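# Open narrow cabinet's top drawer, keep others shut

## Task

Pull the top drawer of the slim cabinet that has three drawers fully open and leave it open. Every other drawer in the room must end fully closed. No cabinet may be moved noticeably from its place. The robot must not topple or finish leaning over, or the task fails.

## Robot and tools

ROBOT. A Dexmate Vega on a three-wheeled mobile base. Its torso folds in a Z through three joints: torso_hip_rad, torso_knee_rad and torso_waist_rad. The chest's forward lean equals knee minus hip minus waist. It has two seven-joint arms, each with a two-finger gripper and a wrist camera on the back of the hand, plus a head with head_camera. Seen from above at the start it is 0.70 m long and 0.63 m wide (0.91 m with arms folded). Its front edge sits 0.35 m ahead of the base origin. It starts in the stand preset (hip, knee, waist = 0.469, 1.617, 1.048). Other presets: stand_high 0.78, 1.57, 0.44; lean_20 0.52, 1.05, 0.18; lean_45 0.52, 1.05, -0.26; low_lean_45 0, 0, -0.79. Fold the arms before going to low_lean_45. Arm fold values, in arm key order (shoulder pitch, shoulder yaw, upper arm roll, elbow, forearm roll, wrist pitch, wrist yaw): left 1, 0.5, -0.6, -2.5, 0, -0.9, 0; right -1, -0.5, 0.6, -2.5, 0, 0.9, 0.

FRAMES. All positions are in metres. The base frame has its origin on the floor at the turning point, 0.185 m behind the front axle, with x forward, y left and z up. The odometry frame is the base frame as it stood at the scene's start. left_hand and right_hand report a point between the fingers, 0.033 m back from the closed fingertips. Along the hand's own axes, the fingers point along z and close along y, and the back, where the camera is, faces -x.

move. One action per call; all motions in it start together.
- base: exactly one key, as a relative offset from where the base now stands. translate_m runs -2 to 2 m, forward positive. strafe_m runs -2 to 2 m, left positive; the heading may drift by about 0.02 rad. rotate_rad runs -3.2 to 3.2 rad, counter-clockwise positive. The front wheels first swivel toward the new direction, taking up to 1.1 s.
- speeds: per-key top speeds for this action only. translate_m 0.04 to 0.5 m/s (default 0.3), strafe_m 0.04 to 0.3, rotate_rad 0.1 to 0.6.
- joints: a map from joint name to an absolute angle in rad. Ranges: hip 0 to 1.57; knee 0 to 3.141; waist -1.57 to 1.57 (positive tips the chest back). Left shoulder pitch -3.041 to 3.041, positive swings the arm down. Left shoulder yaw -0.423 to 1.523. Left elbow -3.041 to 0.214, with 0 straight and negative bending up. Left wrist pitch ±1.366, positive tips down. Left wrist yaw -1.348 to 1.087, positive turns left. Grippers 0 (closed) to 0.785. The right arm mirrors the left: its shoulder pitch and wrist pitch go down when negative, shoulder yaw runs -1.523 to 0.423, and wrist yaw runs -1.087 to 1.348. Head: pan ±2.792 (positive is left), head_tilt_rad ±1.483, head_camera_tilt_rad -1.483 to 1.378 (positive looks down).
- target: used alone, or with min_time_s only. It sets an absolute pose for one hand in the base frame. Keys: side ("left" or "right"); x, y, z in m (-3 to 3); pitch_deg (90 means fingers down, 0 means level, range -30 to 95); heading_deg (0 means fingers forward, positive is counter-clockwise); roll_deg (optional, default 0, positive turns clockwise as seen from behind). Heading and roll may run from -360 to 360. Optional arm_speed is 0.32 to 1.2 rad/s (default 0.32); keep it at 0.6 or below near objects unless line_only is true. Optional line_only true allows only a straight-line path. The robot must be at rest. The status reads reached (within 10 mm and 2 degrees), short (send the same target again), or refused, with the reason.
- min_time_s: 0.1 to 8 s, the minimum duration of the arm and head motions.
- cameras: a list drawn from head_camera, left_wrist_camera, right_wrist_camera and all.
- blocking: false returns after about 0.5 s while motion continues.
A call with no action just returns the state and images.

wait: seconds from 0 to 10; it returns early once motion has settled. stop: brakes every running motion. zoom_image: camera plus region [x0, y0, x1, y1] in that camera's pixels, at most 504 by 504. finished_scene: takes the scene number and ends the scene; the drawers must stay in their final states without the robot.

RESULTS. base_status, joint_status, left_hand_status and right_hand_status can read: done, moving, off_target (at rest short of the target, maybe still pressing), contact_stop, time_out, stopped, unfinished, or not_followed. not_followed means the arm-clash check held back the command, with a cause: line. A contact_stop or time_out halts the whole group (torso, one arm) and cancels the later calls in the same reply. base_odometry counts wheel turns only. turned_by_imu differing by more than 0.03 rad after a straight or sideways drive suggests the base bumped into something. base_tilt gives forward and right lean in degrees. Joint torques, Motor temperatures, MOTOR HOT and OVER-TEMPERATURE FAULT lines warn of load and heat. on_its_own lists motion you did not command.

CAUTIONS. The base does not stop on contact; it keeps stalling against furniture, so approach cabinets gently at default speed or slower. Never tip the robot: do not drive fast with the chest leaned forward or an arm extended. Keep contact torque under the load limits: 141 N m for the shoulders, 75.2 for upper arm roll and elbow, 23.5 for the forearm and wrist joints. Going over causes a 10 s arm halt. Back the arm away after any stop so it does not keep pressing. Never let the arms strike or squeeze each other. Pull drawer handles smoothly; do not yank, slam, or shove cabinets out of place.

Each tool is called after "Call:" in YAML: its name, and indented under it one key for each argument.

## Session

Call:
move:
  cameras: ["head_camera"]

Scene clock: 0.00 s.
Joint torques (N m): no reading
Motor temperatures (°C): left_arm=[31 31 31 26 40 35 41] | right_arm=[30 27 33 31 36 36 33]
base_odometry: x=+0.000 y=+0.000 heading=+0.000
turned_by_wheels: +0.000
turned_by_imu: +0.000
base_tilt: forward=+0.1 right=+0.8
base_status: not commanded
joint_positions: torso_hip_rad=+0.469 torso_knee_rad=+1.617 torso_waist_rad=+1.048 left_shoulder_pitch_rad=+2.189 left_shoulder_yaw_rad=-0.007 left_upper_arm_roll_rad=+0.016 left_elbow_rad=-1.090 left_forearm_roll_rad=+0.013 left_wrist_pitch_rad=-0.515 left_wrist_yaw_rad=+0.020 left_gripper_rad=+0.005 right_shoulder_pitch_rad=-2.209 right_shoulder_yaw_rad=-0.016 right_upper_arm_roll_rad=+0.009 right_elbow_rad=-1.106 right_forearm_roll_rad=-0.010 right_wrist_pitch_rad=+0.494 right_wrist_yaw_rad=-0.018 right_gripper_rad=+0.005 head_pan_rad=+0.000 head_tilt_rad=+0.000 head_camera_tilt_rad=+0.000
joint_status: not commanded
chest: x=-0.0111 y=+0.0000 z=+1.4155 quat_wxyz=(+0.999, +0.000, +0.050, +0.000) (m; base frame)
left_hand: x=+0.1832 y=+0.2195 z=+0.6290 quat_wxyz=(+0.429, +0.002, +0.903, +0.000) pitch_deg=+39.1 heading_deg=-0.2 roll_deg=+0.1 back=up (m; base frame)
right_hand: x=+0.1700 y=-0.2462 z=+0.6246 quat_wxyz=(+0.418, -0.007, +0.908, -0.015) pitch_deg=+40.6 heading_deg=-1.6 roll_deg=-2.5 back=up (m; base frame)
pictures: head_camera

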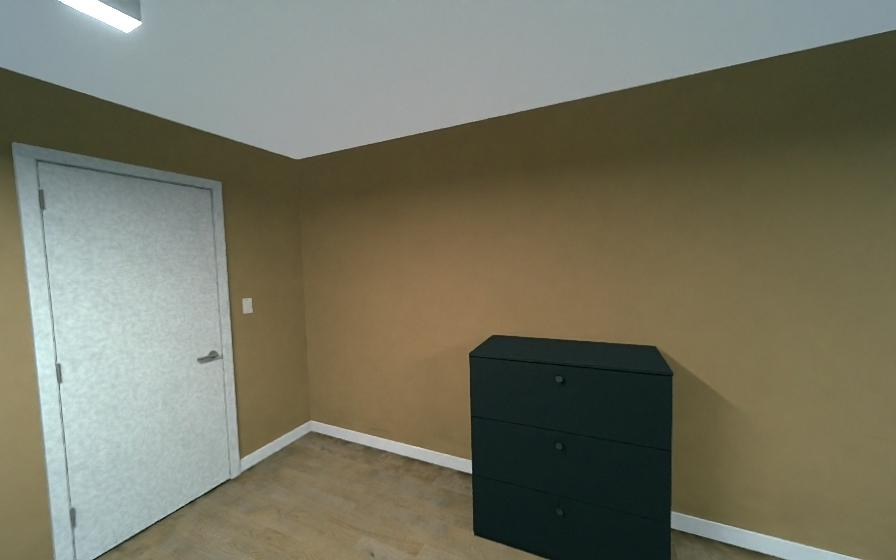

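Call:
move:
  joints: {"left_shoulder_pitch_rad": 1.685, "left_shoulder_yaw_rad": 0.629, "left_upper_arm_roll_rad": 0.258, "left_elbow_rad": -2.165, "left_forearm_roll_rad": 1.122, "left_wrist_pitch_rad": 0.523, "left_wrist_yaw_rad": -0.174, "left_gripper_rad": 0.35, "right_shoulder_pitch_rad": -1.808, "right_shoulder_yaw_rad": -0.308, "right_upper_arm_roll_rad": 0.229, "right_elbow_rad": -2.359, "right_forearm_roll_rad": 0.41, "right_wrist_pitch_rad": -0.475, "right_wrist_yaw_rad": -0.071}
  blocking: false

Call:
move:
  joints: {"head_pan_rad": 2.6, "head_camera_tilt_rad": 0.3}
  blocking: false

Call:
wait:
  seconds: 1.4
  cameras: ["head_camera"]

Scene clock: 1.03 s.
Joint torques (N m): left_arm=[-1.51 2.3 1.59 -3.09 0.32 -1.12 -0.24] | right_arm=[5.98 -3.16 5.41 -4.19 0.34 1.99 -0.52]
move: moving
base_odometry: x=+0.000 y=+0.000 heading=+0.000
turned_by_wheels: +0.000
turned_by_imu: +0.000
base_tilt: forward=+0.1 right=+0.8
base_status: not commanded
joint_positions: torso_hip_rad=+0.469 torso_knee_rad=+1.617 torso_waist_rad=+1.048 left_shoulder_pitch_rad=+2.166 left_shoulder_yaw_rad=+0.021 left_upper_arm_roll_rad=+0.029 left_elbow_rad=-1.127 left_forearm_roll_rad=+0.050 left_wrist_pitch_rad=-0.479 left_wrist_yaw_rad=+0.010 left_gripper_rad=+0.320 right_shoulder_pitch_rad=-2.192 right_shoulder_yaw_rad=-0.029 right_upper_arm_roll_rad=+0.019 right_elbow_rad=-1.143 right_forearm_roll_rad=+0.009 right_wrist_pitch_rad=+0.461 right_wrist_yaw_rad=-0.020 right_gripper_rad=+0.005 head_pan_rad=+0.000 head_tilt_rad=+0.000 head_camera_tilt_rad=+0.000
joint_status: left_shoulder_pitch_rad moving; left_shoulder_yaw_rad moving; left_upper_arm_roll_rad moving; left_elbow_rad moving; left_forearm_roll_rad moving; left_wrist_pitch_rad moving; left_wrist_yaw_rad moving; left_gripper_rad moving; right_shoulder_pitch_rad moving; right_shoulder_yaw_rad moving; right_upper_arm_roll_rad moving; right_elbow_rad moving; right_forearm_roll_rad moving; right_wrist_pitch_rad moving; right_wrist_yaw_rad moving
chest: x=-0.0111 y=+0.0000 z=+1.4155 quat_wxyz=(+0.999, +0.000, +0.050, +0.000)
left_hand: x=+0.2105 y=+0.2132 z=+0.6364 quat_wxyz=(+0.440, +0.038, +0.897, -0.005) pitch_deg=+37.8 heading_deg=-3.1 roll_deg=+1.8 back=up
right_hand: x=+0.1946 y=-0.2622 z=+0.6322 quat_wxyz=(+0.427, -0.001, +0.904, -0.024) pitch_deg=+39.3 heading_deg=-3.1 roll_deg=-3.3 back=up
pictures: none

Scene clock: 1.53 s.
Joint torques (N m): left_arm=[-3.49 3.02 1.21 -3.83 0.15 -1.23 -0.15] | right_arm=[7.53 -3.39 5.65 -4.84 0.29 2.18 -0.45]
move: moving
base_odometry: x=+0.000 y=+0.000 heading=+0.000
turned_by_wheels: +0.000
turned_by_imu: +0.000
base_tilt: forward=+0.0 right=+0.8
base_status: not commanded
joint_positions: torso_hip_rad=+0.469 torso_knee_rad=+1.617 torso_waist_rad=+1.048 left_shoulder_pitch_rad=+2.110 left_shoulder_yaw_rad=+0.091 left_upper_arm_roll_rad=+0.055 left_elbow_rad=-1.244 left_forearm_roll_rad=+0.170 left_wrist_pitch_rad=-0.366 left_wrist_yaw_rad=-0.012 left_gripper_rad=+0.350 right_shoulder_pitch_rad=-2.152 right_shoulder_yaw_rad=-0.058 right_upper_arm_roll_rad=+0.041 right_elbow_rad=-1.263 right_forearm_roll_rad=+0.050 right_wrist_pitch_rad=+0.367 right_wrist_yaw_rad=-0.026 right_gripper_rad=+0.005 head_pan_rad=+0.472 head_tilt_rad=+0.000 head_camera_tilt_rad=+0.295
joint_status: left_shoulder_pitch_rad moving; left_shoulder_yaw_rad moving; left_upper_arm_roll_rad moving; left_elbow_rad moving; left_forearm_roll_rad moving; left_wrist_pitch_rad moving; left_wrist_yaw_rad moving; right_shoulder_pitch_rad moving; right_shoulder_yaw_rad moving; right_upper_arm_roll_rad moving; right_elbow_rad moving; right_forearm_roll_rad moving; right_wrist_pitch_rad moving; right_wrist_yaw_rad moving; head_pan_rad moving; head_camera_tilt_rad moving; the others done
chest: x=-0.0111 y=+0.0000 z=+1.4155 quat_wxyz=(+0.999, +0.000, +0.050, +0.000)
left_hand: x=+0.2775 y=+0.2005 z=+0.6601 quat_wxyz=(+0.461, +0.140, +0.876, +0.000) pitch_deg=+35.1 heading_deg=-9.1 roll_deg=+9.0 back=up
right_hand: x=+0.2621 y=-0.2940 z=+0.6629 quat_wxyz=(+0.457, +0.012, +0.888, -0.039) pitch_deg=+35.3 heading_deg=-5.7 roll_deg=-4.1 back=up
pictures: none

Scene clock: 2.93 s.
Joint torques (N m): left_arm=[-11.35 4.8 -1.7 -6.1 0.15 -0.52 0.43] | right_arm=[15.13 -4.58 7.15 -7 0.18 2.27 -0.47]
earlier move: moving
base_odometry: x=+0.000 y=+0.000 heading=+0.000
turned_by_wheels: +0.000
turned_by_imu: +0.000
base_tilt: forward=+0.0 right=+0.8
base_status: not commanded
joint_positions: torso_hip_rad=+0.469 torso_knee_rad=+1.617 torso_waist_rad=+1.048 left_shoulder_pitch_rad=+1.922 left_shoulder_yaw_rad=+0.330 left_upper_arm_roll_rad=+0.144 left_elbow_rad=-1.662 left_forearm_roll_rad=+0.603 left_wrist_pitch_rad=+0.037 left_wrist_yaw_rad=-0.083 left_gripper_rad=+0.350 right_shoulder_pitch_rad=-2.020 right_shoulder_yaw_rad=-0.154 right_upper_arm_roll_rad=+0.112 right_elbow_rad=-1.696 right_forearm_roll_rad=+0.189 right_wrist_pitch_rad=+0.037 right_wrist_yaw_rad=-0.043 right_gripper_rad=+0.005 head_pan_rad=+2.515 head_tilt_rad=+0.000 head_camera_tilt_rad=+0.300
joint_status: left_shoulder_pitch_rad moving; left_shoulder_yaw_rad moving; left_upper_arm_roll_rad moving; left_elbow_rad moving; left_forearm_roll_rad moving; left_wrist_pitch_rad moving; left_wrist_yaw_rad moving; right_shoulder_pitch_rad moving; right_shoulder_yaw_rad moving; right_upper_arm_roll_rad moving; right_elbow_rad moving; right_forearm_roll_rad moving; right_wrist_pitch_rad moving; right_wrist_yaw_rad moving; head_pan_rad moving; head_camera_tilt_rad moving; the others done
chest: x=-0.0111 y=+0.0000 z=+1.4155 quat_wxyz=(+0.999, +0.000, +0.050, +0.000)
left_hand: x=+0.4728 y=+0.2122 z=+0.7956 quat_wxyz=(+0.489, +0.429, +0.743, +0.158) pitch_deg=+28.2 heading_deg=-12.1 roll_deg=+48.0 back=up
right_hand: x=+0.4607 y=-0.3581 z=+0.8363 quat_wxyz=(+0.564, +0.045, +0.823, -0.050) pitch_deg=+21.1 heading_deg=-8.3 roll_deg=-2.0 back=up
wait: 1.40 s; no rest

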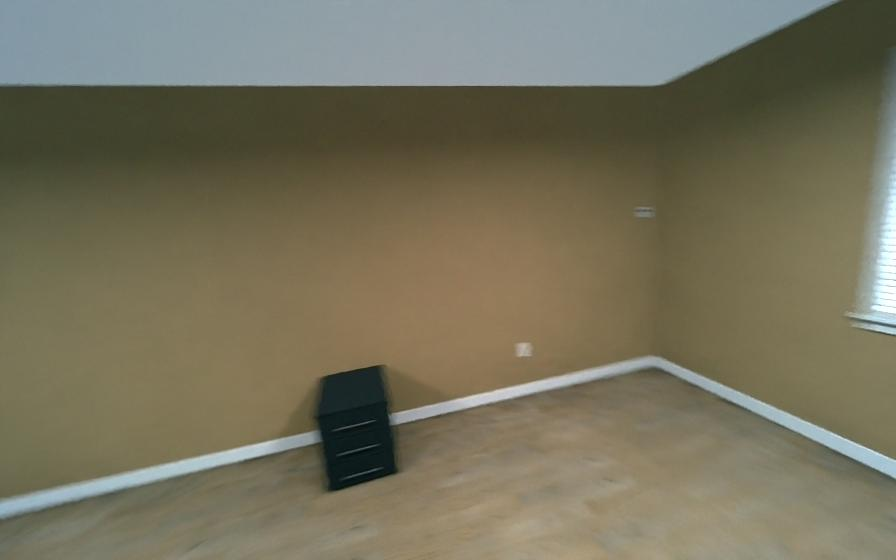

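Call:
move:
  joints: {"head_pan_rad": -1.8, "head_camera_tilt_rad": 0.3}
  cameras: ["head_camera"]

Call:
move:
  base: {"rotate_rad": 2.7}
  joints: {"head_pan_rad": 0, "head_camera_tilt_rad": 0.5}
  cameras: ["head_camera"]

Scene clock: 6.83 s.
Joint torques (N m): left_arm=[-17.51 5.92 -5.18 -6.13 1.55 1.05 0.73] | right_arm=[20.46 -5.43 8.74 -7.84 0.13 2.53 -0.38]
move: done
base_odometry: x=+0.000 y=+0.000 heading=+0.000
turned_by_wheels: +0.000
turned_by_imu: +0.000
base_tilt: forward=+0.1 right=+0.8
base_status: not commanded
joint_positions: torso_hip_rad=+0.469 torso_knee_rad=+1.617 torso_waist_rad=+1.048 left_shoulder_pitch_rad=+1.685 left_shoulder_yaw_rad=+0.629 left_upper_arm_roll_rad=+0.258 left_elbow_rad=-2.165 left_forearm_roll_rad=+1.122 left_wrist_pitch_rad=+0.523 left_wrist_yaw_rad=-0.174 left_gripper_rad=+0.350 right_shoulder_pitch_rad=-1.809 right_shoulder_yaw_rad=-0.308 right_upper_arm_roll_rad=+0.228 right_elbow_rad=-2.358 right_forearm_roll_rad=+0.410 right_wrist_pitch_rad=-0.475 right_wrist_yaw_rad=-0.071 right_gripper_rad=+0.005 head_pan_rad=-1.800 head_tilt_rad=+0.000 head_camera_tilt_rad=+0.300
joint_status: all done
chest: x=-0.0111 y=+0.0000 z=+1.4155 quat_wxyz=(+0.999, +0.000, +0.050, +0.000)
left_hand: x=+0.6145 y=+0.2596 z=+1.1522 quat_wxyz=(+0.501, +0.500, +0.501, +0.498) pitch_deg=+0.1 heading_deg=-0.1 roll_deg=+89.8
right_hand: x=+0.5849 y=-0.3197 z=+1.2011 quat_wxyz=(+0.706, +0.000, +0.708, +0.000) pitch_deg=+0.1 heading_deg=+0.0 roll_deg=+0.1 back=up

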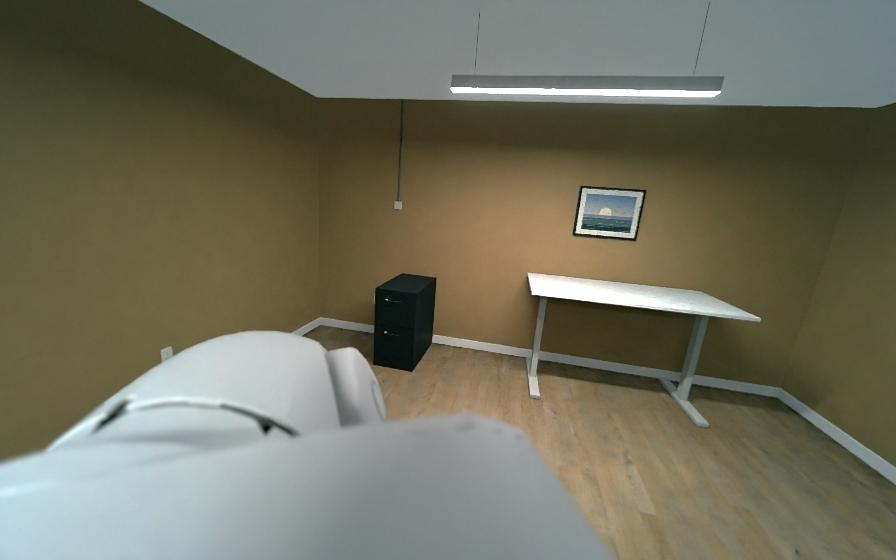

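Scene clock: 12.90 s.
Joint torques (N m): left_arm=[-17.32 5.83 -5.53 -6.11 1.47 0.83 0.76] | right_arm=[18.95 -5.29 8.54 -7.18 0.1 2.75 -0.29]
move: done
base_odometry: x=+0.003 y=+0.000 heading=+2.708
turned_by_wheels: +2.708
turned_by_imu: +2.694
base_tilt: forward=+0.0 right=+0.8
base_status: done
joint_positions: torso_hip_rad=+0.469 torso_knee_rad=+1.617 torso_waist_rad=+1.048 left_shoulder_pitch_rad=+1.685 left_shoulder_yaw_rad=+0.629 left_upper_arm_roll_rad=+0.258 left_elbow_rad=-2.165 left_forearm_roll_rad=+1.122 left_wrist_pitch_rad=+0.523 left_wrist_yaw_rad=-0.174 left_gripper_rad=+0.350 right_shoulder_pitch_rad=-1.808 right_shoulder_yaw_rad=-0.308 right_upper_arm_roll_rad=+0.229 right_elbow_rad=-2.359 right_forearm_roll_rad=+0.410 right_wrist_pitch_rad=-0.475 right_wrist_yaw_rad=-0.071 right_gripper_rad=+0.005 head_pan_rad=+0.000 head_tilt_rad=+0.000 head_camera_tilt_rad=+0.500
joint_status: all done
chest: x=-0.0111 y=+0.0000 z=+1.4155 quat_wxyz=(+0.999, +0.000, +0.050, +0.000)
left_hand: x=+0.6145 y=+0.2596 z=+1.1523 quat_wxyz=(+0.501, +0.500, +0.501, +0.498) pitch_deg=+0.1 heading_deg=-0.1 roll_deg=+89.8
right_hand: x=+0.5849 y=-0.3196 z=+1.2014 quat_wxyz=(+0.706, +0.000, +0.708, +0.000) pitch_deg=+0.1 heading_deg=+0.0 roll_deg=+0.1 back=up

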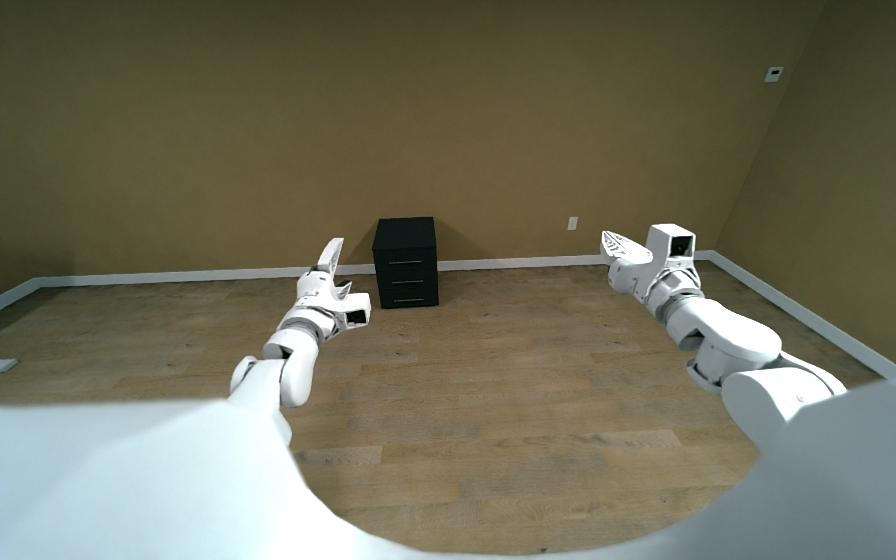

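Call:
move:
  base: {"rotate_rad": 0.067}

Call:
move:
  base: {"translate_m": 0.88}
  joints: {"torso_hip_rad": 0.12, "torso_knee_rad": 0.62, "torso_waist_rad": -0.25, "left_shoulder_pitch_rad": 0.965, "left_shoulder_yaw_rad": 0.339, "left_upper_arm_roll_rad": 0.454, "left_elbow_rad": -1.225, "left_forearm_roll_rad": 1.08, "left_wrist_pitch_rad": 0.281, "left_wrist_yaw_rad": 0.289, "head_camera_tilt_rad": 0.4}
  min_time_s: 3.6
  cameras: ["head_camera", "left_wrist_camera"]

Scene clock: 15.30 s.
Joint torques (N m): left_arm=[-17 5.92 -5.56 -6.15 1.48 0.72 0.77] | right_arm=[18.84 -5.23 8.38 -6.99 0.11 2.95 -0.25]
move: done
base_odometry: x=+0.003 y=+0.000 heading=+2.775
turned_by_wheels: +0.067
turned_by_imu: +0.067
base_tilt: forward=+0.1 right=+0.8
base_status: done
joint_positions: torso_hip_rad=+0.469 torso_knee_rad=+1.617 torso_waist_rad=+1.048 left_shoulder_pitch_rad=+1.685 left_shoulder_yaw_rad=+0.629 left_upper_arm_roll_rad=+0.258 left_elbow_rad=-2.165 left_forearm_roll_rad=+1.122 left_wrist_pitch_rad=+0.523 left_wrist_yaw_rad=-0.174 left_gripper_rad=+0.350 right_shoulder_pitch_rad=-1.808 right_shoulder_yaw_rad=-0.308 right_upper_arm_roll_rad=+0.229 right_elbow_rad=-2.359 right_forearm_roll_rad=+0.410 right_wrist_pitch_rad=-0.475 right_wrist_yaw_rad=-0.071 right_gripper_rad=+0.005 head_pan_rad=+0.000 head_tilt_rad=+0.000 head_camera_tilt_rad=+0.500
joint_status: not commanded
chest: x=-0.0111 y=+0.0000 z=+1.4155 quat_wxyz=(+0.999, +0.000, +0.050, +0.000)
left_hand: x=+0.6145 y=+0.2596 z=+1.1523 quat_wxyz=(+0.501, +0.500, +0.501, +0.498) pitch_deg=+0.1 heading_deg=-0.1 roll_deg=+89.8
right_hand: x=+0.5849 y=-0.3197 z=+1.2014 quat_wxyz=(+0.706, +0.000, +0.708, +0.000) pitch_deg=+0.1 heading_deg=+0.0 roll_deg=+0.1 back=up
pictures: none

Scene clock: 21.40 s.
Joint torques (N m): left_arm=[-15.69 -1.09 -1.36 -4.54 0.37 0.32 1.16] | right_arm=[7.49 -3.9 8.06 -6.76 0.09 2.32 -0.2]
move: done
base_odometry: x=-0.819 y=+0.314 heading=+2.776
turned_by_wheels: +0.001
turned_by_imu: +0.000
base_tilt: forward=+0.1 right=+0.7
base_status: done
joint_positions: torso_hip_rad=+0.120 torso_knee_rad=+0.620 torso_waist_rad=-0.250 left_shoulder_pitch_rad=+0.965 left_shoulder_yaw_rad=+0.339 left_upper_arm_roll_rad=+0.454 left_elbow_rad=-1.225 left_forearm_roll_rad=+1.080 left_wrist_pitch_rad=+0.281 left_wrist_yaw_rad=+0.289 left_gripper_rad=+0.350 right_shoulder_pitch_rad=-1.808 right_shoulder_yaw_rad=-0.308 right_upper_arm_roll_rad=+0.229 right_elbow_rad=-2.359 right_forearm_roll_rad=+0.410 right_wrist_pitch_rad=-0.475 right_wrist_yaw_rad=-0.071 right_gripper_rad=+0.005 head_pan_rad=+0.000 head_tilt_rad=+0.000 head_camera_tilt_rad=+0.400
joint_status: all done
chest: x=+0.0982 y=+0.0000 z=+1.0788 quat_wxyz=(+0.930, +0.000, +0.366, +0.000)
left_hand: x=+0.6490 y=+0.2410 z=+0.4297 quat_wxyz=(+0.405, +0.580, +0.580, +0.405) pitch_deg=+20.1 heading_deg=+0.1 roll_deg=-89.9
right_hand: x=+0.4432 y=-0.3197 z=+0.5477 quat_wxyz=(+0.443, +0.001, +0.896, +0.000) pitch_deg=+37.4 heading_deg=+0.0 roll_deg=+0.1 back=up

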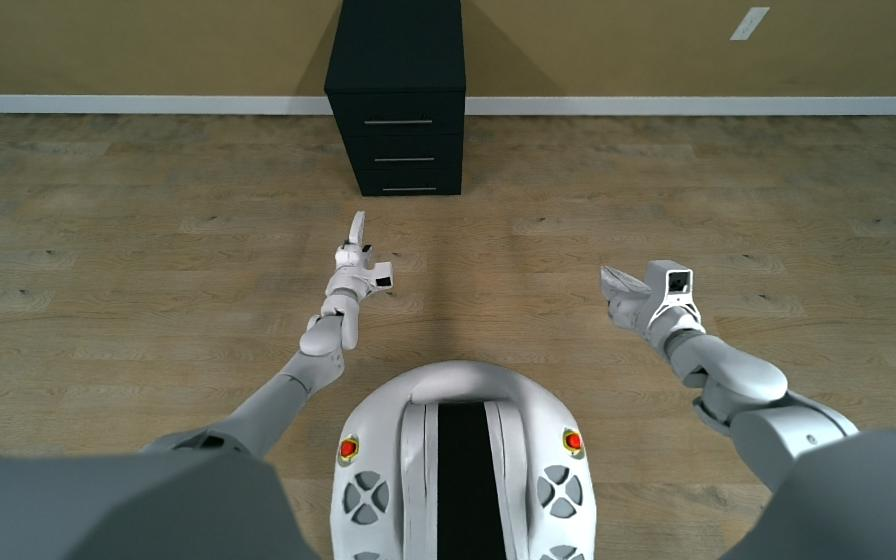

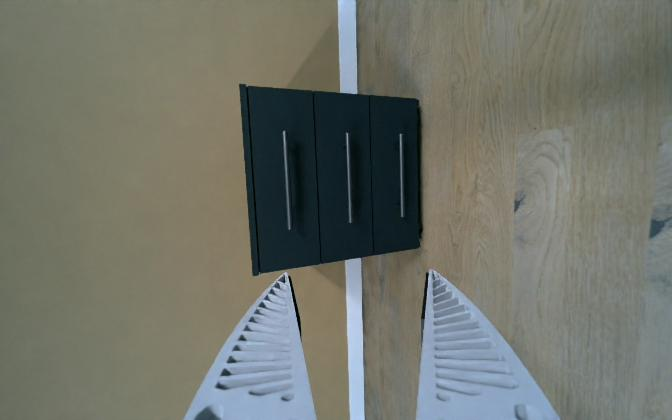

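Call:
move:
  target: {"side": "left", "x": 0.65, "y": 0.175, "z": 0.442, "pitch_deg": 20, "heading_deg": 0, "roll_deg": -90}

Call:
move:
  base: {"translate_m": 0.383}
  cameras: ["left_wrist_camera", "head_camera"]

Scene clock: 23.77 s.
Joint torques (N m): left_arm=[-15.73 -3.17 -0.21 -6.2 1.16 0.8 0.64] | right_arm=[7.8 -4.15 8.07 -6.65 0.09 2.31 -0.18]
move: done
base_odometry: x=-0.819 y=+0.314 heading=+2.776
turned_by_wheels: +0.000
turned_by_imu: +0.000
base_tilt: forward=+0.0 right=+0.7
base_status: not commanded
joint_positions: torso_hip_rad=+0.120 torso_knee_rad=+0.620 torso_waist_rad=-0.250 left_shoulder_pitch_rad=+0.961 left_shoulder_yaw_rad=+0.245 left_upper_arm_roll_rad=+0.522 left_elbow_rad=-1.273 left_forearm_roll_rad=+1.153 left_wrist_pitch_rad=+0.402 left_wrist_yaw_rad=+0.240 left_gripper_rad=+0.350 right_shoulder_pitch_rad=-1.808 right_shoulder_yaw_rad=-0.308 right_upper_arm_roll_rad=+0.229 right_elbow_rad=-2.359 right_forearm_roll_rad=+0.410 right_wrist_pitch_rad=-0.475 right_wrist_yaw_rad=-0.071 right_gripper_rad=+0.005 head_pan_rad=+0.000 head_tilt_rad=+0.000 head_camera_tilt_rad=+0.400
joint_status: not commanded
chest: x=+0.0982 y=+0.0000 z=+1.0788 quat_wxyz=(+0.930, +0.000, +0.366, +0.000)
left_hand: x=+0.6498 y=+0.1772 z=+0.4412 quat_wxyz=(+0.405, +0.579, +0.579, +0.405) pitch_deg=+20.0 heading_deg=+0.0 roll_deg=-90.0
left_hand_status: reached (straight line, planned for 0.7 s): 2 mm and 0.0 deg off.
right_hand: x=+0.4432 y=-0.3197 z=+0.5477 quat_wxyz=(+0.443, +0.001, +0.896, +0.000) pitch_deg=+37.4 heading_deg=+0.0 roll_deg=+0.1 back=up
pictures: none

Scene clock: 26.67 s.
Joint torques (N m): left_arm=[-14.61 -3.07 -0.31 -6.05 1.14 0.85 0.64] | right_arm=[7.54 -4.13 8.06 -6.67 0.09 2.44 -0.14]
move: done
base_odometry: x=-1.177 y=+0.451 heading=+2.777
turned_by_wheels: +0.001
turned_by_imu: +0.000
base_tilt: forward=+0.1 right=+0.8
base_status: done
joint_positions: torso_hip_rad=+0.120 torso_knee_rad=+0.620 torso_waist_rad=-0.250 left_shoulder_pitch_rad=+0.961 left_shoulder_yaw_rad=+0.242 left_upper_arm_roll_rad=+0.524 left_elbow_rad=-1.274 left_forearm_roll_rad=+1.155 left_wrist_pitch_rad=+0.406 left_wrist_yaw_rad=+0.239 left_gripper_rad=+0.350 right_shoulder_pitch_rad=-1.808 right_shoulder_yaw_rad=-0.308 right_upper_arm_roll_rad=+0.229 right_elbow_rad=-2.359 right_forearm_roll_rad=+0.410 right_wrist_pitch_rad=-0.475 right_wrist_yaw_rad=-0.071 right_gripper_rad=+0.005 head_pan_rad=+0.000 head_tilt_rad=+0.000 head_camera_tilt_rad=+0.400
joint_status: not commanded
chest: x=+0.0982 y=+0.0000 z=+1.0788 quat_wxyz=(+0.930, +0.000, +0.366, +0.000)
left_hand: x=+0.6498 y=+0.1752 z=+0.4418 quat_wxyz=(+0.405, +0.579, +0.579, +0.406) pitch_deg=+20.0 heading_deg=+0.0 roll_deg=-90.0
right_hand: x=+0.4432 y=-0.3197 z=+0.5476 quat_wxyz=(+0.443, +0.001, +0.896, +0.000) pitch_deg=+37.4 heading_deg=+0.0 roll_deg=+0.1 back=up
pictures: head_camera, left_wrist_camera

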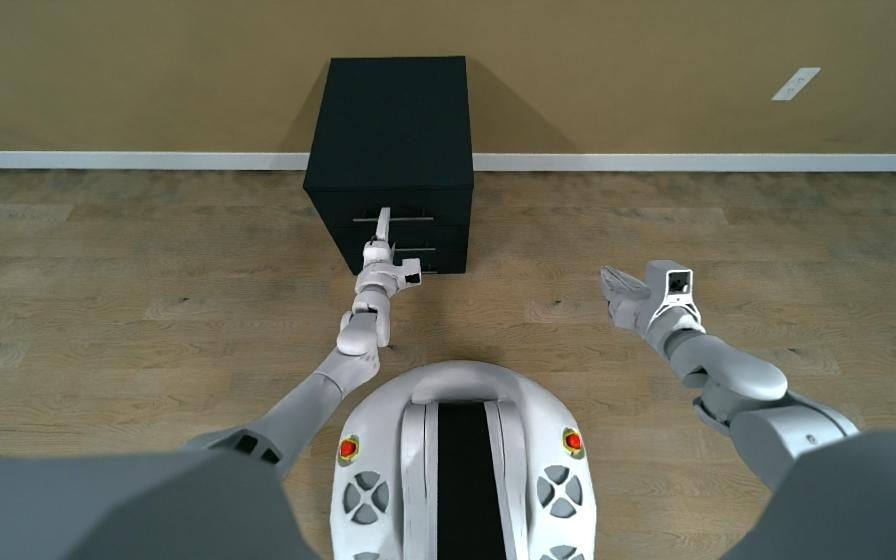

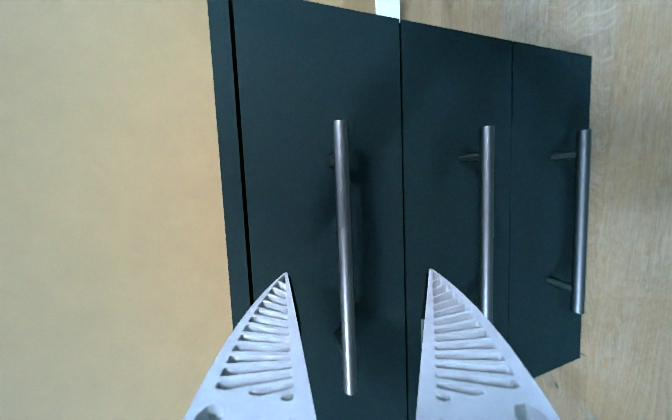

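Call:
move:
  base: {"translate_m": 0.03}
  cameras: ["left_wrist_camera"]

Scene clock: 28.47 s.
Joint torques (N m): left_arm=[-14.29 -2.83 -0.62 -5.95 1.14 0.8 0.67] | right_arm=[7.37 -4.35 8.05 -6.66 0.08 2.48 -0.11]
move: done
base_odometry: x=-1.205 y=+0.462 heading=+2.777
turned_by_wheels: +0.001
turned_by_imu: +0.001
base_tilt: forward=+0.1 right=+0.8
base_status: done
joint_positions: torso_hip_rad=+0.120 torso_knee_rad=+0.620 torso_waist_rad=-0.250 left_shoulder_pitch_rad=+0.961 left_shoulder_yaw_rad=+0.242 left_upper_arm_roll_rad=+0.524 left_elbow_rad=-1.274 left_forearm_roll_rad=+1.155 left_wrist_pitch_rad=+0.406 left_wrist_yaw_rad=+0.239 left_gripper_rad=+0.350 right_shoulder_pitch_rad=-1.808 right_shoulder_yaw_rad=-0.308 right_upper_arm_roll_rad=+0.229 right_elbow_rad=-2.359 right_forearm_roll_rad=+0.410 right_wrist_pitch_rad=-0.475 right_wrist_yaw_rad=-0.071 right_gripper_rad=+0.005 head_pan_rad=+0.000 head_tilt_rad=+0.000 head_camera_tilt_rad=+0.400
joint_status: not commanded
chest: x=+0.0982 y=+0.0000 z=+1.0788 quat_wxyz=(+0.930, +0.000, +0.366, +0.000)
left_hand: x=+0.6499 y=+0.1752 z=+0.4417 quat_wxyz=(+0.405, +0.579, +0.579, +0.406) pitch_deg=+20.0 heading_deg=+0.0 roll_deg=-90.0
right_hand: x=+0.4432 y=-0.3197 z=+0.5476 quat_wxyz=(+0.443, +0.001, +0.896, +0.000) pitch_deg=+37.4 heading_deg=+0.0 roll_deg=+0.1 back=up

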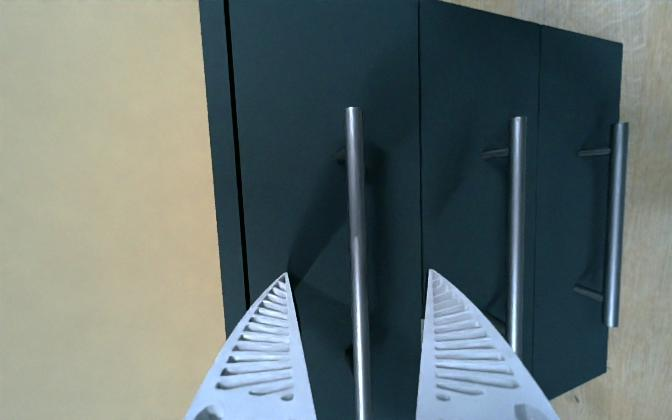

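Call:
move:
  base: {"translate_m": 0.017}

Call:
move:
  joints: {"left_gripper_rad": 0.0}
  cameras: ["left_wrist_camera"]

Scene clock: 29.67 s.
Joint torques (N m): left_arm=[-16.08 -2.4 -3.28 -4.45 0.05 0.77 -0.43] | right_arm=[7.13 -4.32 7.94 -6.65 0.06 2.44 -0.12]
move: done
base_odometry: x=-1.220 y=+0.468 heading=+2.778
turned_by_wheels: +0.001
turned_by_imu: +0.001
base_tilt: forward=+0.1 right=+0.7
base_status: done
joint_positions: torso_hip_rad=+0.120 torso_knee_rad=+0.620 torso_waist_rad=-0.250 left_shoulder_pitch_rad=+0.961 left_shoulder_yaw_rad=+0.242 left_upper_arm_roll_rad=+0.524 left_elbow_rad=-1.274 left_forearm_roll_rad=+1.156 left_wrist_pitch_rad=+0.406 left_wrist_yaw_rad=+0.239 left_gripper_rad=+0.350 right_shoulder_pitch_rad=-1.808 right_shoulder_yaw_rad=-0.308 right_upper_arm_roll_rad=+0.229 right_elbow_rad=-2.359 right_forearm_roll_rad=+0.410 right_wrist_pitch_rad=-0.475 right_wrist_yaw_rad=-0.071 right_gripper_rad=+0.005 head_pan_rad=+0.000 head_tilt_rad=+0.000 head_camera_tilt_rad=+0.400
joint_status: not commanded
chest: x=+0.0981 y=+0.0000 z=+1.0788 quat_wxyz=(+0.931, +0.000, +0.366, +0.000)
left_hand: x=+0.6499 y=+0.1750 z=+0.4421 quat_wxyz=(+0.406, +0.579, +0.579, +0.406) pitch_deg=+20.0 heading_deg=+0.0 roll_deg=-90.0
right_hand: x=+0.4432 y=-0.3197 z=+0.5477 quat_wxyz=(+0.443, +0.001, +0.896, +0.000) pitch_deg=+37.4 heading_deg=+0.0 roll_deg=+0.1 back=up
pictures: none

Scene clock: 30.60 s.
Joint torques (N m): left_arm=[-16.66 -2.34 -3.55 -9.57 2.45 0.67 3.12] | right_arm=[7.35 -4.48 7.95 -6.65 0.06 2.35 -0.12]
move: done
base_odometry: x=-1.220 y=+0.468 heading=+2.778
turned_by_wheels: +0.000
turned_by_imu: +0.000
base_tilt: forward=+0.0 right=+0.7
base_status: not commanded
joint_positions: torso_hip_rad=+0.120 torso_knee_rad=+0.620 torso_waist_rad=-0.250 left_shoulder_pitch_rad=+0.961 left_shoulder_yaw_rad=+0.242 left_upper_arm_roll_rad=+0.524 left_elbow_rad=-1.274 left_forearm_roll_rad=+1.155 left_wrist_pitch_rad=+0.406 left_wrist_yaw_rad=+0.238 left_gripper_rad=+0.000 right_shoulder_pitch_rad=-1.808 right_shoulder_yaw_rad=-0.308 right_upper_arm_roll_rad=+0.229 right_elbow_rad=-2.359 right_forearm_roll_rad=+0.410 right_wrist_pitch_rad=-0.475 right_wrist_yaw_rad=-0.071 right_gripper_rad=+0.005 head_pan_rad=+0.000 head_tilt_rad=+0.000 head_camera_tilt_rad=+0.400
joint_status: all done
chest: x=+0.0983 y=+0.0000 z=+1.0787 quat_wxyz=(+0.930, +0.000, +0.366, +0.000)
left_hand: x=+0.6495 y=+0.1752 z=+0.4410 quat_wxyz=(+0.405, +0.580, +0.580, +0.405) pitch_deg=+20.1 heading_deg=+0.0 roll_deg=-90.0
right_hand: x=+0.4432 y=-0.3197 z=+0.5475 quat_wxyz=(+0.443, +0.001, +0.896, +0.000) pitch_deg=+37.4 heading_deg=+0.0 roll_deg=+0.1 back=up

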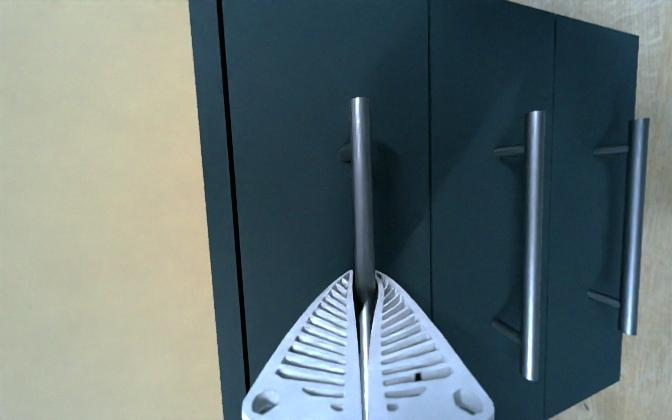

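Call:
move:
  base: {"translate_m": -0.34}
  speeds: {"translate_m": 0.2}
  cameras: ["left_wrist_camera"]

Call:
move:
  base: {"translate_m": -0.08}
  speeds: {"translate_m": 0.07}
  cameras: ["head_camera", "left_wrist_camera"]

Scene clock: 33.80 s.
Joint torques (N m): left_arm=[-8.5 -2.3 -3.18 -5.37 0.71 0.27 0.67] | right_arm=[7.52 -5.05 7.87 -6.75 0.11 2.01 -0.13]
move: done
base_odometry: x=-0.902 y=+0.347 heading=+2.779
turned_by_wheels: +0.001
turned_by_imu: +0.002
base_tilt: forward=+0.0 right=+0.8
base_status: done
joint_positions: torso_hip_rad=+0.120 torso_knee_rad=+0.620 torso_waist_rad=-0.250 left_shoulder_pitch_rad=+0.960 left_shoulder_yaw_rad=+0.242 left_upper_arm_roll_rad=+0.524 left_elbow_rad=-1.274 left_forearm_roll_rad=+1.155 left_wrist_pitch_rad=+0.406 left_wrist_yaw_rad=+0.239 left_gripper_rad=+0.000 right_shoulder_pitch_rad=-1.808 right_shoulder_yaw_rad=-0.308 right_upper_arm_roll_rad=+0.229 right_elbow_rad=-2.359 right_forearm_roll_rad=+0.410 right_wrist_pitch_rad=-0.475 right_wrist_yaw_rad=-0.071 right_gripper_rad=+0.005 head_pan_rad=+0.000 head_tilt_rad=+0.000 head_camera_tilt_rad=+0.400
joint_status: not commanded
chest: x=+0.0982 y=+0.0000 z=+1.0788 quat_wxyz=(+0.930, +0.000, +0.366, +0.000)
left_hand: x=+0.6500 y=+0.1751 z=+0.4419 quat_wxyz=(+0.406, +0.579, +0.579, +0.406) pitch_deg=+20.0 heading_deg=+0.0 roll_deg=-90.0
right_hand: x=+0.4432 y=-0.3197 z=+0.5476 quat_wxyz=(+0.443, +0.001, +0.896, +0.000) pitch_deg=+37.4 heading_deg=+0.0 roll_deg=+0.1 back=up

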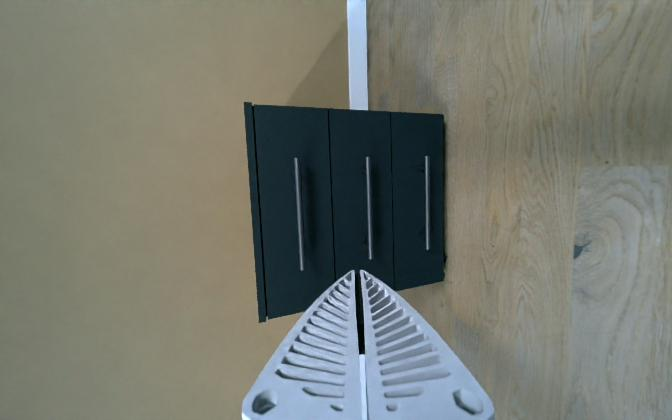

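Scene clock: 35.83 s.
Joint torques (N m): left_arm=[-8.86 -2.5 -3.11 -5.47 0.75 0.42 0.73] | right_arm=[7.28 -5.43 7.89 -6.76 0.1 2.04 -0.14]
move: done
base_odometry: x=-0.828 y=+0.319 heading=+2.780
turned_by_wheels: +0.001
turned_by_imu: +0.001
base_tilt: forward=+0.1 right=+0.8
base_status: done
joint_positions: torso_hip_rad=+0.120 torso_knee_rad=+0.620 torso_waist_rad=-0.250 left_shoulder_pitch_rad=+0.960 left_shoulder_yaw_rad=+0.242 left_upper_arm_roll_rad=+0.524 left_elbow_rad=-1.274 left_forearm_roll_rad=+1.155 left_wrist_pitch_rad=+0.406 left_wrist_yaw_rad=+0.239 left_gripper_rad=+0.000 right_shoulder_pitch_rad=-1.808 right_shoulder_yaw_rad=-0.308 right_upper_arm_roll_rad=+0.229 right_elbow_rad=-2.359 right_forearm_roll_rad=+0.410 right_wrist_pitch_rad=-0.475 right_wrist_yaw_rad=-0.071 right_gripper_rad=+0.005 head_pan_rad=+0.000 head_tilt_rad=+0.000 head_camera_tilt_rad=+0.400
joint_status: not commanded
chest: x=+0.0982 y=+0.0000 z=+1.0788 quat_wxyz=(+0.930, +0.000, +0.366, +0.000)
left_hand: x=+0.6500 y=+0.1751 z=+0.4419 quat_wxyz=(+0.406, +0.579, +0.579, +0.406) pitch_deg=+20.0 heading_deg=+0.0 roll_deg=-90.0
right_hand: x=+0.4432 y=-0.3197 z=+0.5476 quat_wxyz=(+0.443, +0.001, +0.896, +0.000) pitch_deg=+37.4 heading_deg=+0.0 roll_deg=+0.1 back=up

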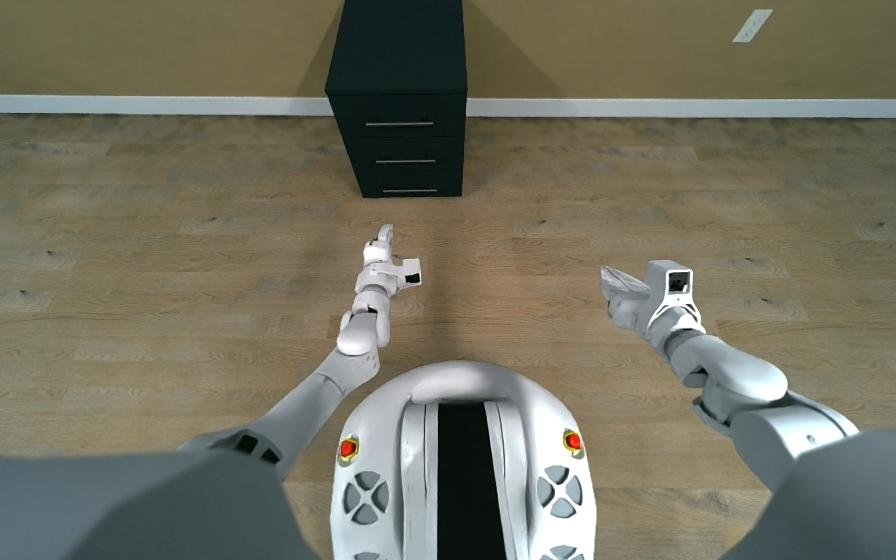

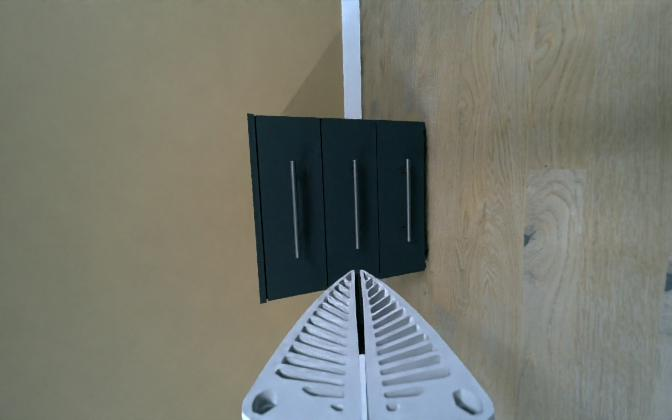

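Call:
move:
  target: {"side": "left", "x": 0.65, "y": 0.175, "z": 0.442, "pitch_deg": 32, "heading_deg": 0, "roll_deg": -90, "line_only": true}

Call:
move:
  base: {"translate_m": 0.4}
  joints: {"left_gripper_rad": 0.22}
  cameras: ["left_wrist_camera"]

Scene clock: 40.23 s.
Joint torques (N m): left_arm=[-16.28 2.88 -1.04 -6.76 1.25 0.53 0.64] | right_arm=[7.29 -5.78 7.86 -6.58 0.08 2.21 -0.1]
move: done
base_odometry: x=-0.828 y=+0.319 heading=+2.780
turned_by_wheels: +0.000
turned_by_imu: +0.000
base_tilt: forward=+0.0 right=+0.8
base_status: not commanded
joint_positions: torso_hip_rad=+0.120 torso_knee_rad=+0.620 torso_waist_rad=-0.250 left_shoulder_pitch_rad=+0.963 left_shoulder_yaw_rad=+0.311 left_upper_arm_roll_rad=+0.529 left_elbow_rad=-1.507 left_forearm_roll_rad=+1.182 left_wrist_pitch_rad=+0.478 left_wrist_yaw_rad=-0.169 left_gripper_rad=+0.000 right_shoulder_pitch_rad=-1.808 right_shoulder_yaw_rad=-0.308 right_upper_arm_roll_rad=+0.229 right_elbow_rad=-2.359 right_forearm_roll_rad=+0.410 right_wrist_pitch_rad=-0.475 right_wrist_yaw_rad=-0.071 right_gripper_rad=+0.005 head_pan_rad=+0.000 head_tilt_rad=+0.000 head_camera_tilt_rad=+0.400
joint_status: not commanded
chest: x=+0.0982 y=+0.0000 z=+1.0788 quat_wxyz=(+0.930, +0.000, +0.366, +0.000)
left_hand: x=+0.6499 y=+0.1751 z=+0.4418 quat_wxyz=(+0.343, +0.618, +0.618, +0.343) pitch_deg=+31.9 heading_deg=+0.0 roll_deg=+90.0
left_hand_status: reached (straight line, planned for 1.6 s): 0 mm and 0.1 deg off.
right_hand: x=+0.4432 y=-0.3197 z=+0.5476 quat_wxyz=(+0.443, +0.001, +0.896, +0.000) pitch_deg=+37.4 heading_deg=+0.0 roll_deg=+0.1 back=up
pictures: none

Scene clock: 43.10 s.
Joint torques (N m): left_arm=[-16.1 2.36 -1.34 -6.68 1.26 0.21 0.6] | right_arm=[7.2 -5.61 7.86 -6.6 0.07 2.42 -0.1]
move: done
base_odometry: x=-1.202 y=+0.461 heading=+2.781
turned_by_wheels: +0.001
turned_by_imu: -0.001
base_tilt: forward=+0.0 right=+0.7
base_status: done
joint_positions: torso_hip_rad=+0.120 torso_knee_rad=+0.620 torso_waist_rad=-0.250 left_shoulder_pitch_rad=+0.963 left_shoulder_yaw_rad=+0.312 left_upper_arm_roll_rad=+0.529 left_elbow_rad=-1.508 left_forearm_roll_rad=+1.182 left_wrist_pitch_rad=+0.478 left_wrist_yaw_rad=-0.173 left_gripper_rad=+0.220 right_shoulder_pitch_rad=-1.808 right_shoulder_yaw_rad=-0.308 right_upper_arm_roll_rad=+0.229 right_elbow_rad=-2.359 right_forearm_roll_rad=+0.410 right_wrist_pitch_rad=-0.475 right_wrist_yaw_rad=-0.071 right_gripper_rad=+0.005 head_pan_rad=+0.000 head_tilt_rad=+0.000 head_camera_tilt_rad=+0.400
joint_status: all done
chest: x=+0.0982 y=+0.0000 z=+1.0788 quat_wxyz=(+0.930, +0.000, +0.366, +0.000)
left_hand: x=+0.6498 y=+0.1751 z=+0.4418 quat_wxyz=(+0.343, +0.618, +0.619, +0.343) pitch_deg=+32.0 heading_deg=+0.0 roll_deg=+90.0
right_hand: x=+0.4432 y=-0.3197 z=+0.5476 quat_wxyz=(+0.443, +0.001, +0.896, +0.000) pitch_deg=+37.4 heading_deg=+0.0 roll_deg=+0.1 back=up

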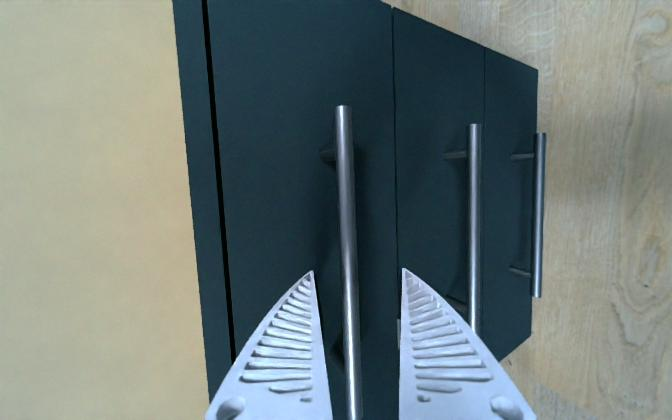

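Call:
move:
  target: {"side": "left", "x": 0.676, "y": 0.175, "z": 0.436, "pitch_deg": 32, "heading_deg": 0, "roll_deg": 90, "line_only": true}
  cameras: ["left_wrist_camera"]

Scene clock: 45.10 s.
Joint torques (N m): left_arm=[-27.85 -2.28 -5 -2.86 -0.28 -0.3 -0.1] | right_arm=[7 -5.72 7.84 -6.79 0.03 2.59 -0.12]
move: done
base_odometry: x=-1.202 y=+0.461 heading=+2.781
turned_by_wheels: +0.000
turned_by_imu: +0.001
base_tilt: forward=+0.1 right=+0.8
base_status: not commanded
joint_positions: torso_hip_rad=+0.120 torso_knee_rad=+0.620 torso_waist_rad=-0.250 left_shoulder_pitch_rad=+0.886 left_shoulder_yaw_rad=+0.284 left_upper_arm_roll_rad=+0.532 left_elbow_rad=-1.404 left_forearm_roll_rad=+1.164 left_wrist_pitch_rad=+0.449 left_wrist_yaw_rad=-0.155 left_gripper_rad=+0.220 right_shoulder_pitch_rad=-1.808 right_shoulder_yaw_rad=-0.308 right_upper_arm_roll_rad=+0.229 right_elbow_rad=-2.359 right_forearm_roll_rad=+0.410 right_wrist_pitch_rad=-0.475 right_wrist_yaw_rad=-0.071 right_gripper_rad=+0.005 head_pan_rad=+0.000 head_tilt_rad=+0.000 head_camera_tilt_rad=+0.400
joint_status: not commanded
chest: x=+0.0979 y=+0.0000 z=+1.0788 quat_wxyz=(+0.931, +0.000, +0.366, +0.000)
left_hand: x=+0.6748 y=+0.1750 z=+0.4364 quat_wxyz=(+0.343, +0.618, +0.618, +0.343) pitch_deg=+32.0 heading_deg=+0.0 roll_deg=-90.0
left_hand_status: reached (straight line, planned for 0.7 s): 1 mm and 0.0 deg off.
right_hand: x=+0.4431 y=-0.3197 z=+0.5479 quat_wxyz=(+0.443, +0.001, +0.896, +0.000) pitch_deg=+37.3 heading_deg=+0.0 roll_deg=+0.1 back=up

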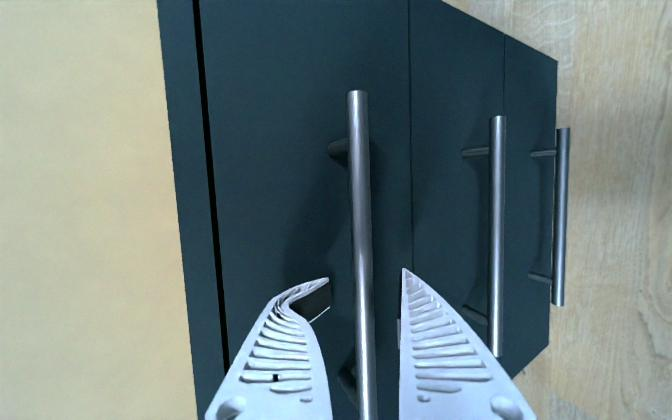

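Call:
move:
  joints: {"left_gripper_rad": 0.0}
  cameras: ["left_wrist_camera"]

Scene clock: 46.07 s.
Joint torques (N m): left_arm=[-23.18 -3.23 -4.71 -7.35 1.51 -0.25 1.65] | right_arm=[6.99 -5.67 7.78 -6.78 0.04 2.59 -0.11]
move: done
base_odometry: x=-1.202 y=+0.461 heading=+2.781
turned_by_wheels: +0.000
turned_by_imu: +0.000
base_tilt: forward=+0.0 right=+0.8
base_status: not commanded
joint_positions: torso_hip_rad=+0.120 torso_knee_rad=+0.620 torso_waist_rad=-0.250 left_shoulder_pitch_rad=+0.883 left_shoulder_yaw_rad=+0.283 left_upper_arm_roll_rad=+0.532 left_elbow_rad=-1.400 left_forearm_roll_rad=+1.163 left_wrist_pitch_rad=+0.448 left_wrist_yaw_rad=-0.155 left_gripper_rad=+0.000 right_shoulder_pitch_rad=-1.808 right_shoulder_yaw_rad=-0.308 right_upper_arm_roll_rad=+0.229 right_elbow_rad=-2.359 right_forearm_roll_rad=+0.410 right_wrist_pitch_rad=-0.475 right_wrist_yaw_rad=-0.071 right_gripper_rad=+0.005 head_pan_rad=+0.000 head_tilt_rad=+0.000 head_camera_tilt_rad=+0.400
joint_status: all done
chest: x=+0.0982 y=+0.0000 z=+1.0788 quat_wxyz=(+0.930, +0.000, +0.366, +0.000)
left_hand: x=+0.6755 y=+0.1751 z=+0.4356 quat_wxyz=(+0.342, +0.619, +0.619, +0.343) pitch_deg=+32.1 heading_deg=+0.0 roll_deg=-90.0
right_hand: x=+0.4432 y=-0.3197 z=+0.5477 quat_wxyz=(+0.443, +0.001, +0.896, +0.000) pitch_deg=+37.4 heading_deg=+0.0 roll_deg=+0.1 back=up

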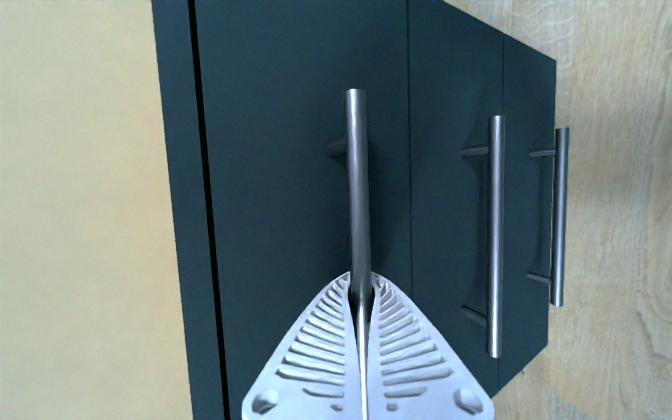

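Call:
move:
  base: {"translate_m": -0.12}
  speeds: {"translate_m": 0.08}
  cameras: ["left_wrist_camera"]

Scene clock: 48.37 s.
Joint torques (N m): left_arm=[-13.78 -3.17 -4.18 -5.82 0.78 -0.86 0.66] | right_arm=[6.83 -5.74 7.77 -6.84 0.04 2.63 -0.12]
move: done
base_odometry: x=-1.089 y=+0.418 heading=+2.780
turned_by_wheels: -0.001
turned_by_imu: -0.001
base_tilt: forward=+0.1 right=+0.8
base_status: done
joint_positions: torso_hip_rad=+0.120 torso_knee_rad=+0.620 torso_waist_rad=-0.250 left_shoulder_pitch_rad=+0.882 left_shoulder_yaw_rad=+0.283 left_upper_arm_roll_rad=+0.532 left_elbow_rad=-1.400 left_forearm_roll_rad=+1.163 left_wrist_pitch_rad=+0.448 left_wrist_yaw_rad=-0.155 left_gripper_rad=+0.000 right_shoulder_pitch_rad=-1.808 right_shoulder_yaw_rad=-0.308 right_upper_arm_roll_rad=+0.229 right_elbow_rad=-2.359 right_forearm_roll_rad=+0.410 right_wrist_pitch_rad=-0.475 right_wrist_yaw_rad=-0.071 right_gripper_rad=+0.005 head_pan_rad=+0.000 head_tilt_rad=+0.000 head_camera_tilt_rad=+0.400
joint_status: not commanded
chest: x=+0.0982 y=+0.0000 z=+1.0788 quat_wxyz=(+0.930, +0.000, +0.366, +0.000)
left_hand: x=+0.6759 y=+0.1752 z=+0.4359 quat_wxyz=(+0.343, +0.618, +0.618, +0.343) pitch_deg=+32.0 heading_deg=+0.0 roll_deg=-90.0
right_hand: x=+0.4432 y=-0.3197 z=+0.5477 quat_wxyz=(+0.443, +0.001, +0.896, +0.000) pitch_deg=+37.4 heading_deg=+0.0 roll_deg=+0.1 back=up

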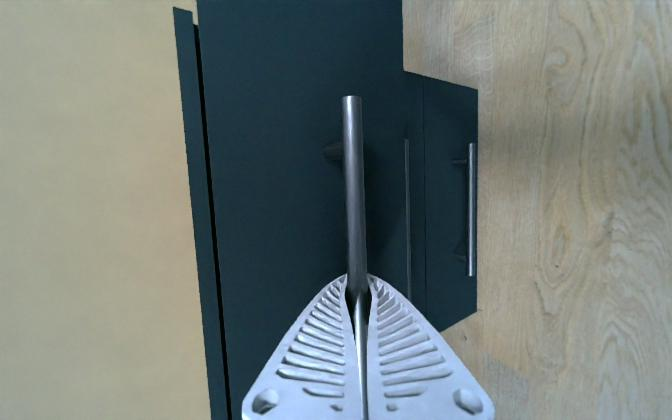

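Opening. Continue.

Call:
move:
  base: {"translate_m": -0.22}
  speeds: {"translate_m": 0.12}

Call:
move:
  base: {"translate_m": -0.05}
  speeds: {"translate_m": 0.06}
  cameras: ["left_wrist_camera", "head_camera"]

Scene clock: 51.43 s.
Joint torques (N m): left_arm=[-12.98 -3.14 -2.68 -6.44 0.68 -1.38 0.61] | right_arm=[6.82 -4.96 7.75 -6.83 0.07 2.63 -0.14]
move: done
base_odometry: x=-0.884 y=+0.341 heading=+2.781
turned_by_wheels: +0.001
turned_by_imu: +0.003
base_tilt: forward=+0.1 right=+0.8
base_status: done
joint_positions: torso_hip_rad=+0.120 torso_knee_rad=+0.620 torso_waist_rad=-0.250 left_shoulder_pitch_rad=+0.882 left_shoulder_yaw_rad=+0.283 left_upper_arm_roll_rad=+0.532 left_elbow_rad=-1.400 left_forearm_roll_rad=+1.163 left_wrist_pitch_rad=+0.448 left_wrist_yaw_rad=-0.155 left_gripper_rad=+0.000 right_shoulder_pitch_rad=-1.808 right_shoulder_yaw_rad=-0.308 right_upper_arm_roll_rad=+0.229 right_elbow_rad=-2.359 right_forearm_roll_rad=+0.410 right_wrist_pitch_rad=-0.475 right_wrist_yaw_rad=-0.071 right_gripper_rad=+0.005 head_pan_rad=+0.000 head_tilt_rad=+0.000 head_camera_tilt_rad=+0.400
joint_status: not commanded
chest: x=+0.0982 y=+0.0000 z=+1.0788 quat_wxyz=(+0.930, +0.000, +0.366, +0.000)
left_hand: x=+0.6759 y=+0.1753 z=+0.4359 quat_wxyz=(+0.343, +0.618, +0.619, +0.343) pitch_deg=+32.0 heading_deg=+0.0 roll_deg=-90.0
right_hand: x=+0.4432 y=-0.3197 z=+0.5476 quat_wxyz=(+0.443, +0.001, +0.896, +0.000) pitch_deg=+37.4 heading_deg=+0.0 roll_deg=+0.1 back=up
pictures: none

Scene clock: 52.87 s.
Joint torques (N m): left_arm=[-7.12 -3.55 -1.46 -4.1 -0.28 -1.23 -0.63] | right_arm=[6.98 -4.68 7.81 -6.79 0.07 2.61 -0.15]
move: done
base_odometry: x=-0.837 y=+0.323 heading=+2.782
turned_by_wheels: +0.001
turned_by_imu: +0.001
base_tilt: forward=+0.0 right=+0.8
base_status: done
joint_positions: torso_hip_rad=+0.120 torso_knee_rad=+0.620 torso_waist_rad=-0.250 left_shoulder_pitch_rad=+0.882 left_shoulder_yaw_rad=+0.283 left_upper_arm_roll_rad=+0.532 left_elbow_rad=-1.400 left_forearm_roll_rad=+1.163 left_wrist_pitch_rad=+0.448 left_wrist_yaw_rad=-0.154 left_gripper_rad=+0.000 right_shoulder_pitch_rad=-1.808 right_shoulder_yaw_rad=-0.308 right_upper_arm_roll_rad=+0.229 right_elbow_rad=-2.359 right_forearm_roll_rad=+0.410 right_wrist_pitch_rad=-0.475 right_wrist_yaw_rad=-0.071 right_gripper_rad=+0.005 head_pan_rad=+0.000 head_tilt_rad=+0.000 head_camera_tilt_rad=+0.400
joint_status: not commanded
chest: x=+0.0982 y=+0.0000 z=+1.0788 quat_wxyz=(+0.930, +0.000, +0.366, +0.000)
left_hand: x=+0.6763 y=+0.1753 z=+0.4364 quat_wxyz=(+0.343, +0.618, +0.618, +0.343) pitch_deg=+31.9 heading_deg=+0.0 roll_deg=-90.0
right_hand: x=+0.4432 y=-0.3197 z=+0.5477 quat_wxyz=(+0.443, +0.001, +0.896, +0.000) pitch_deg=+37.4 heading_deg=+0.0 roll_deg=+0.1 back=up
pictures: head_camera, left_wrist_camera

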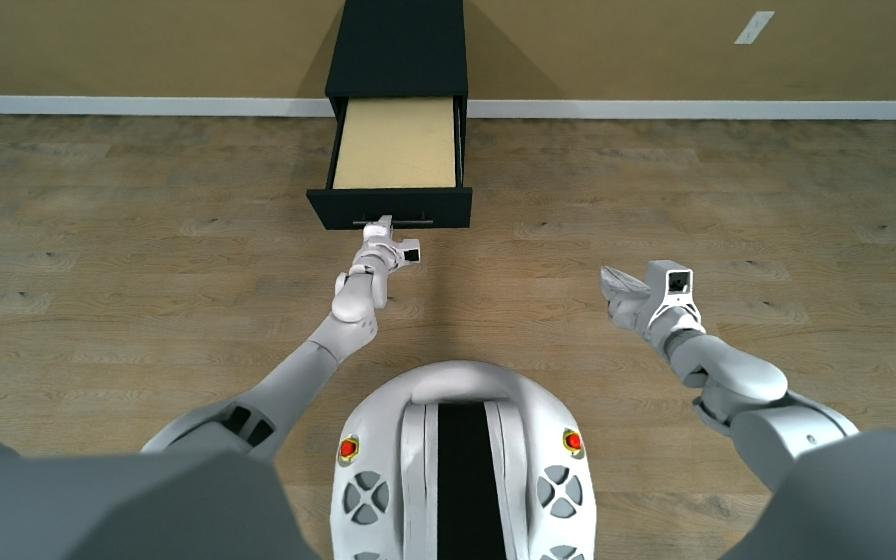

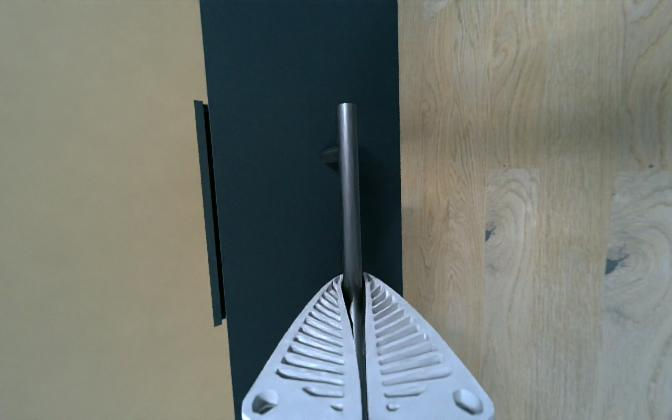

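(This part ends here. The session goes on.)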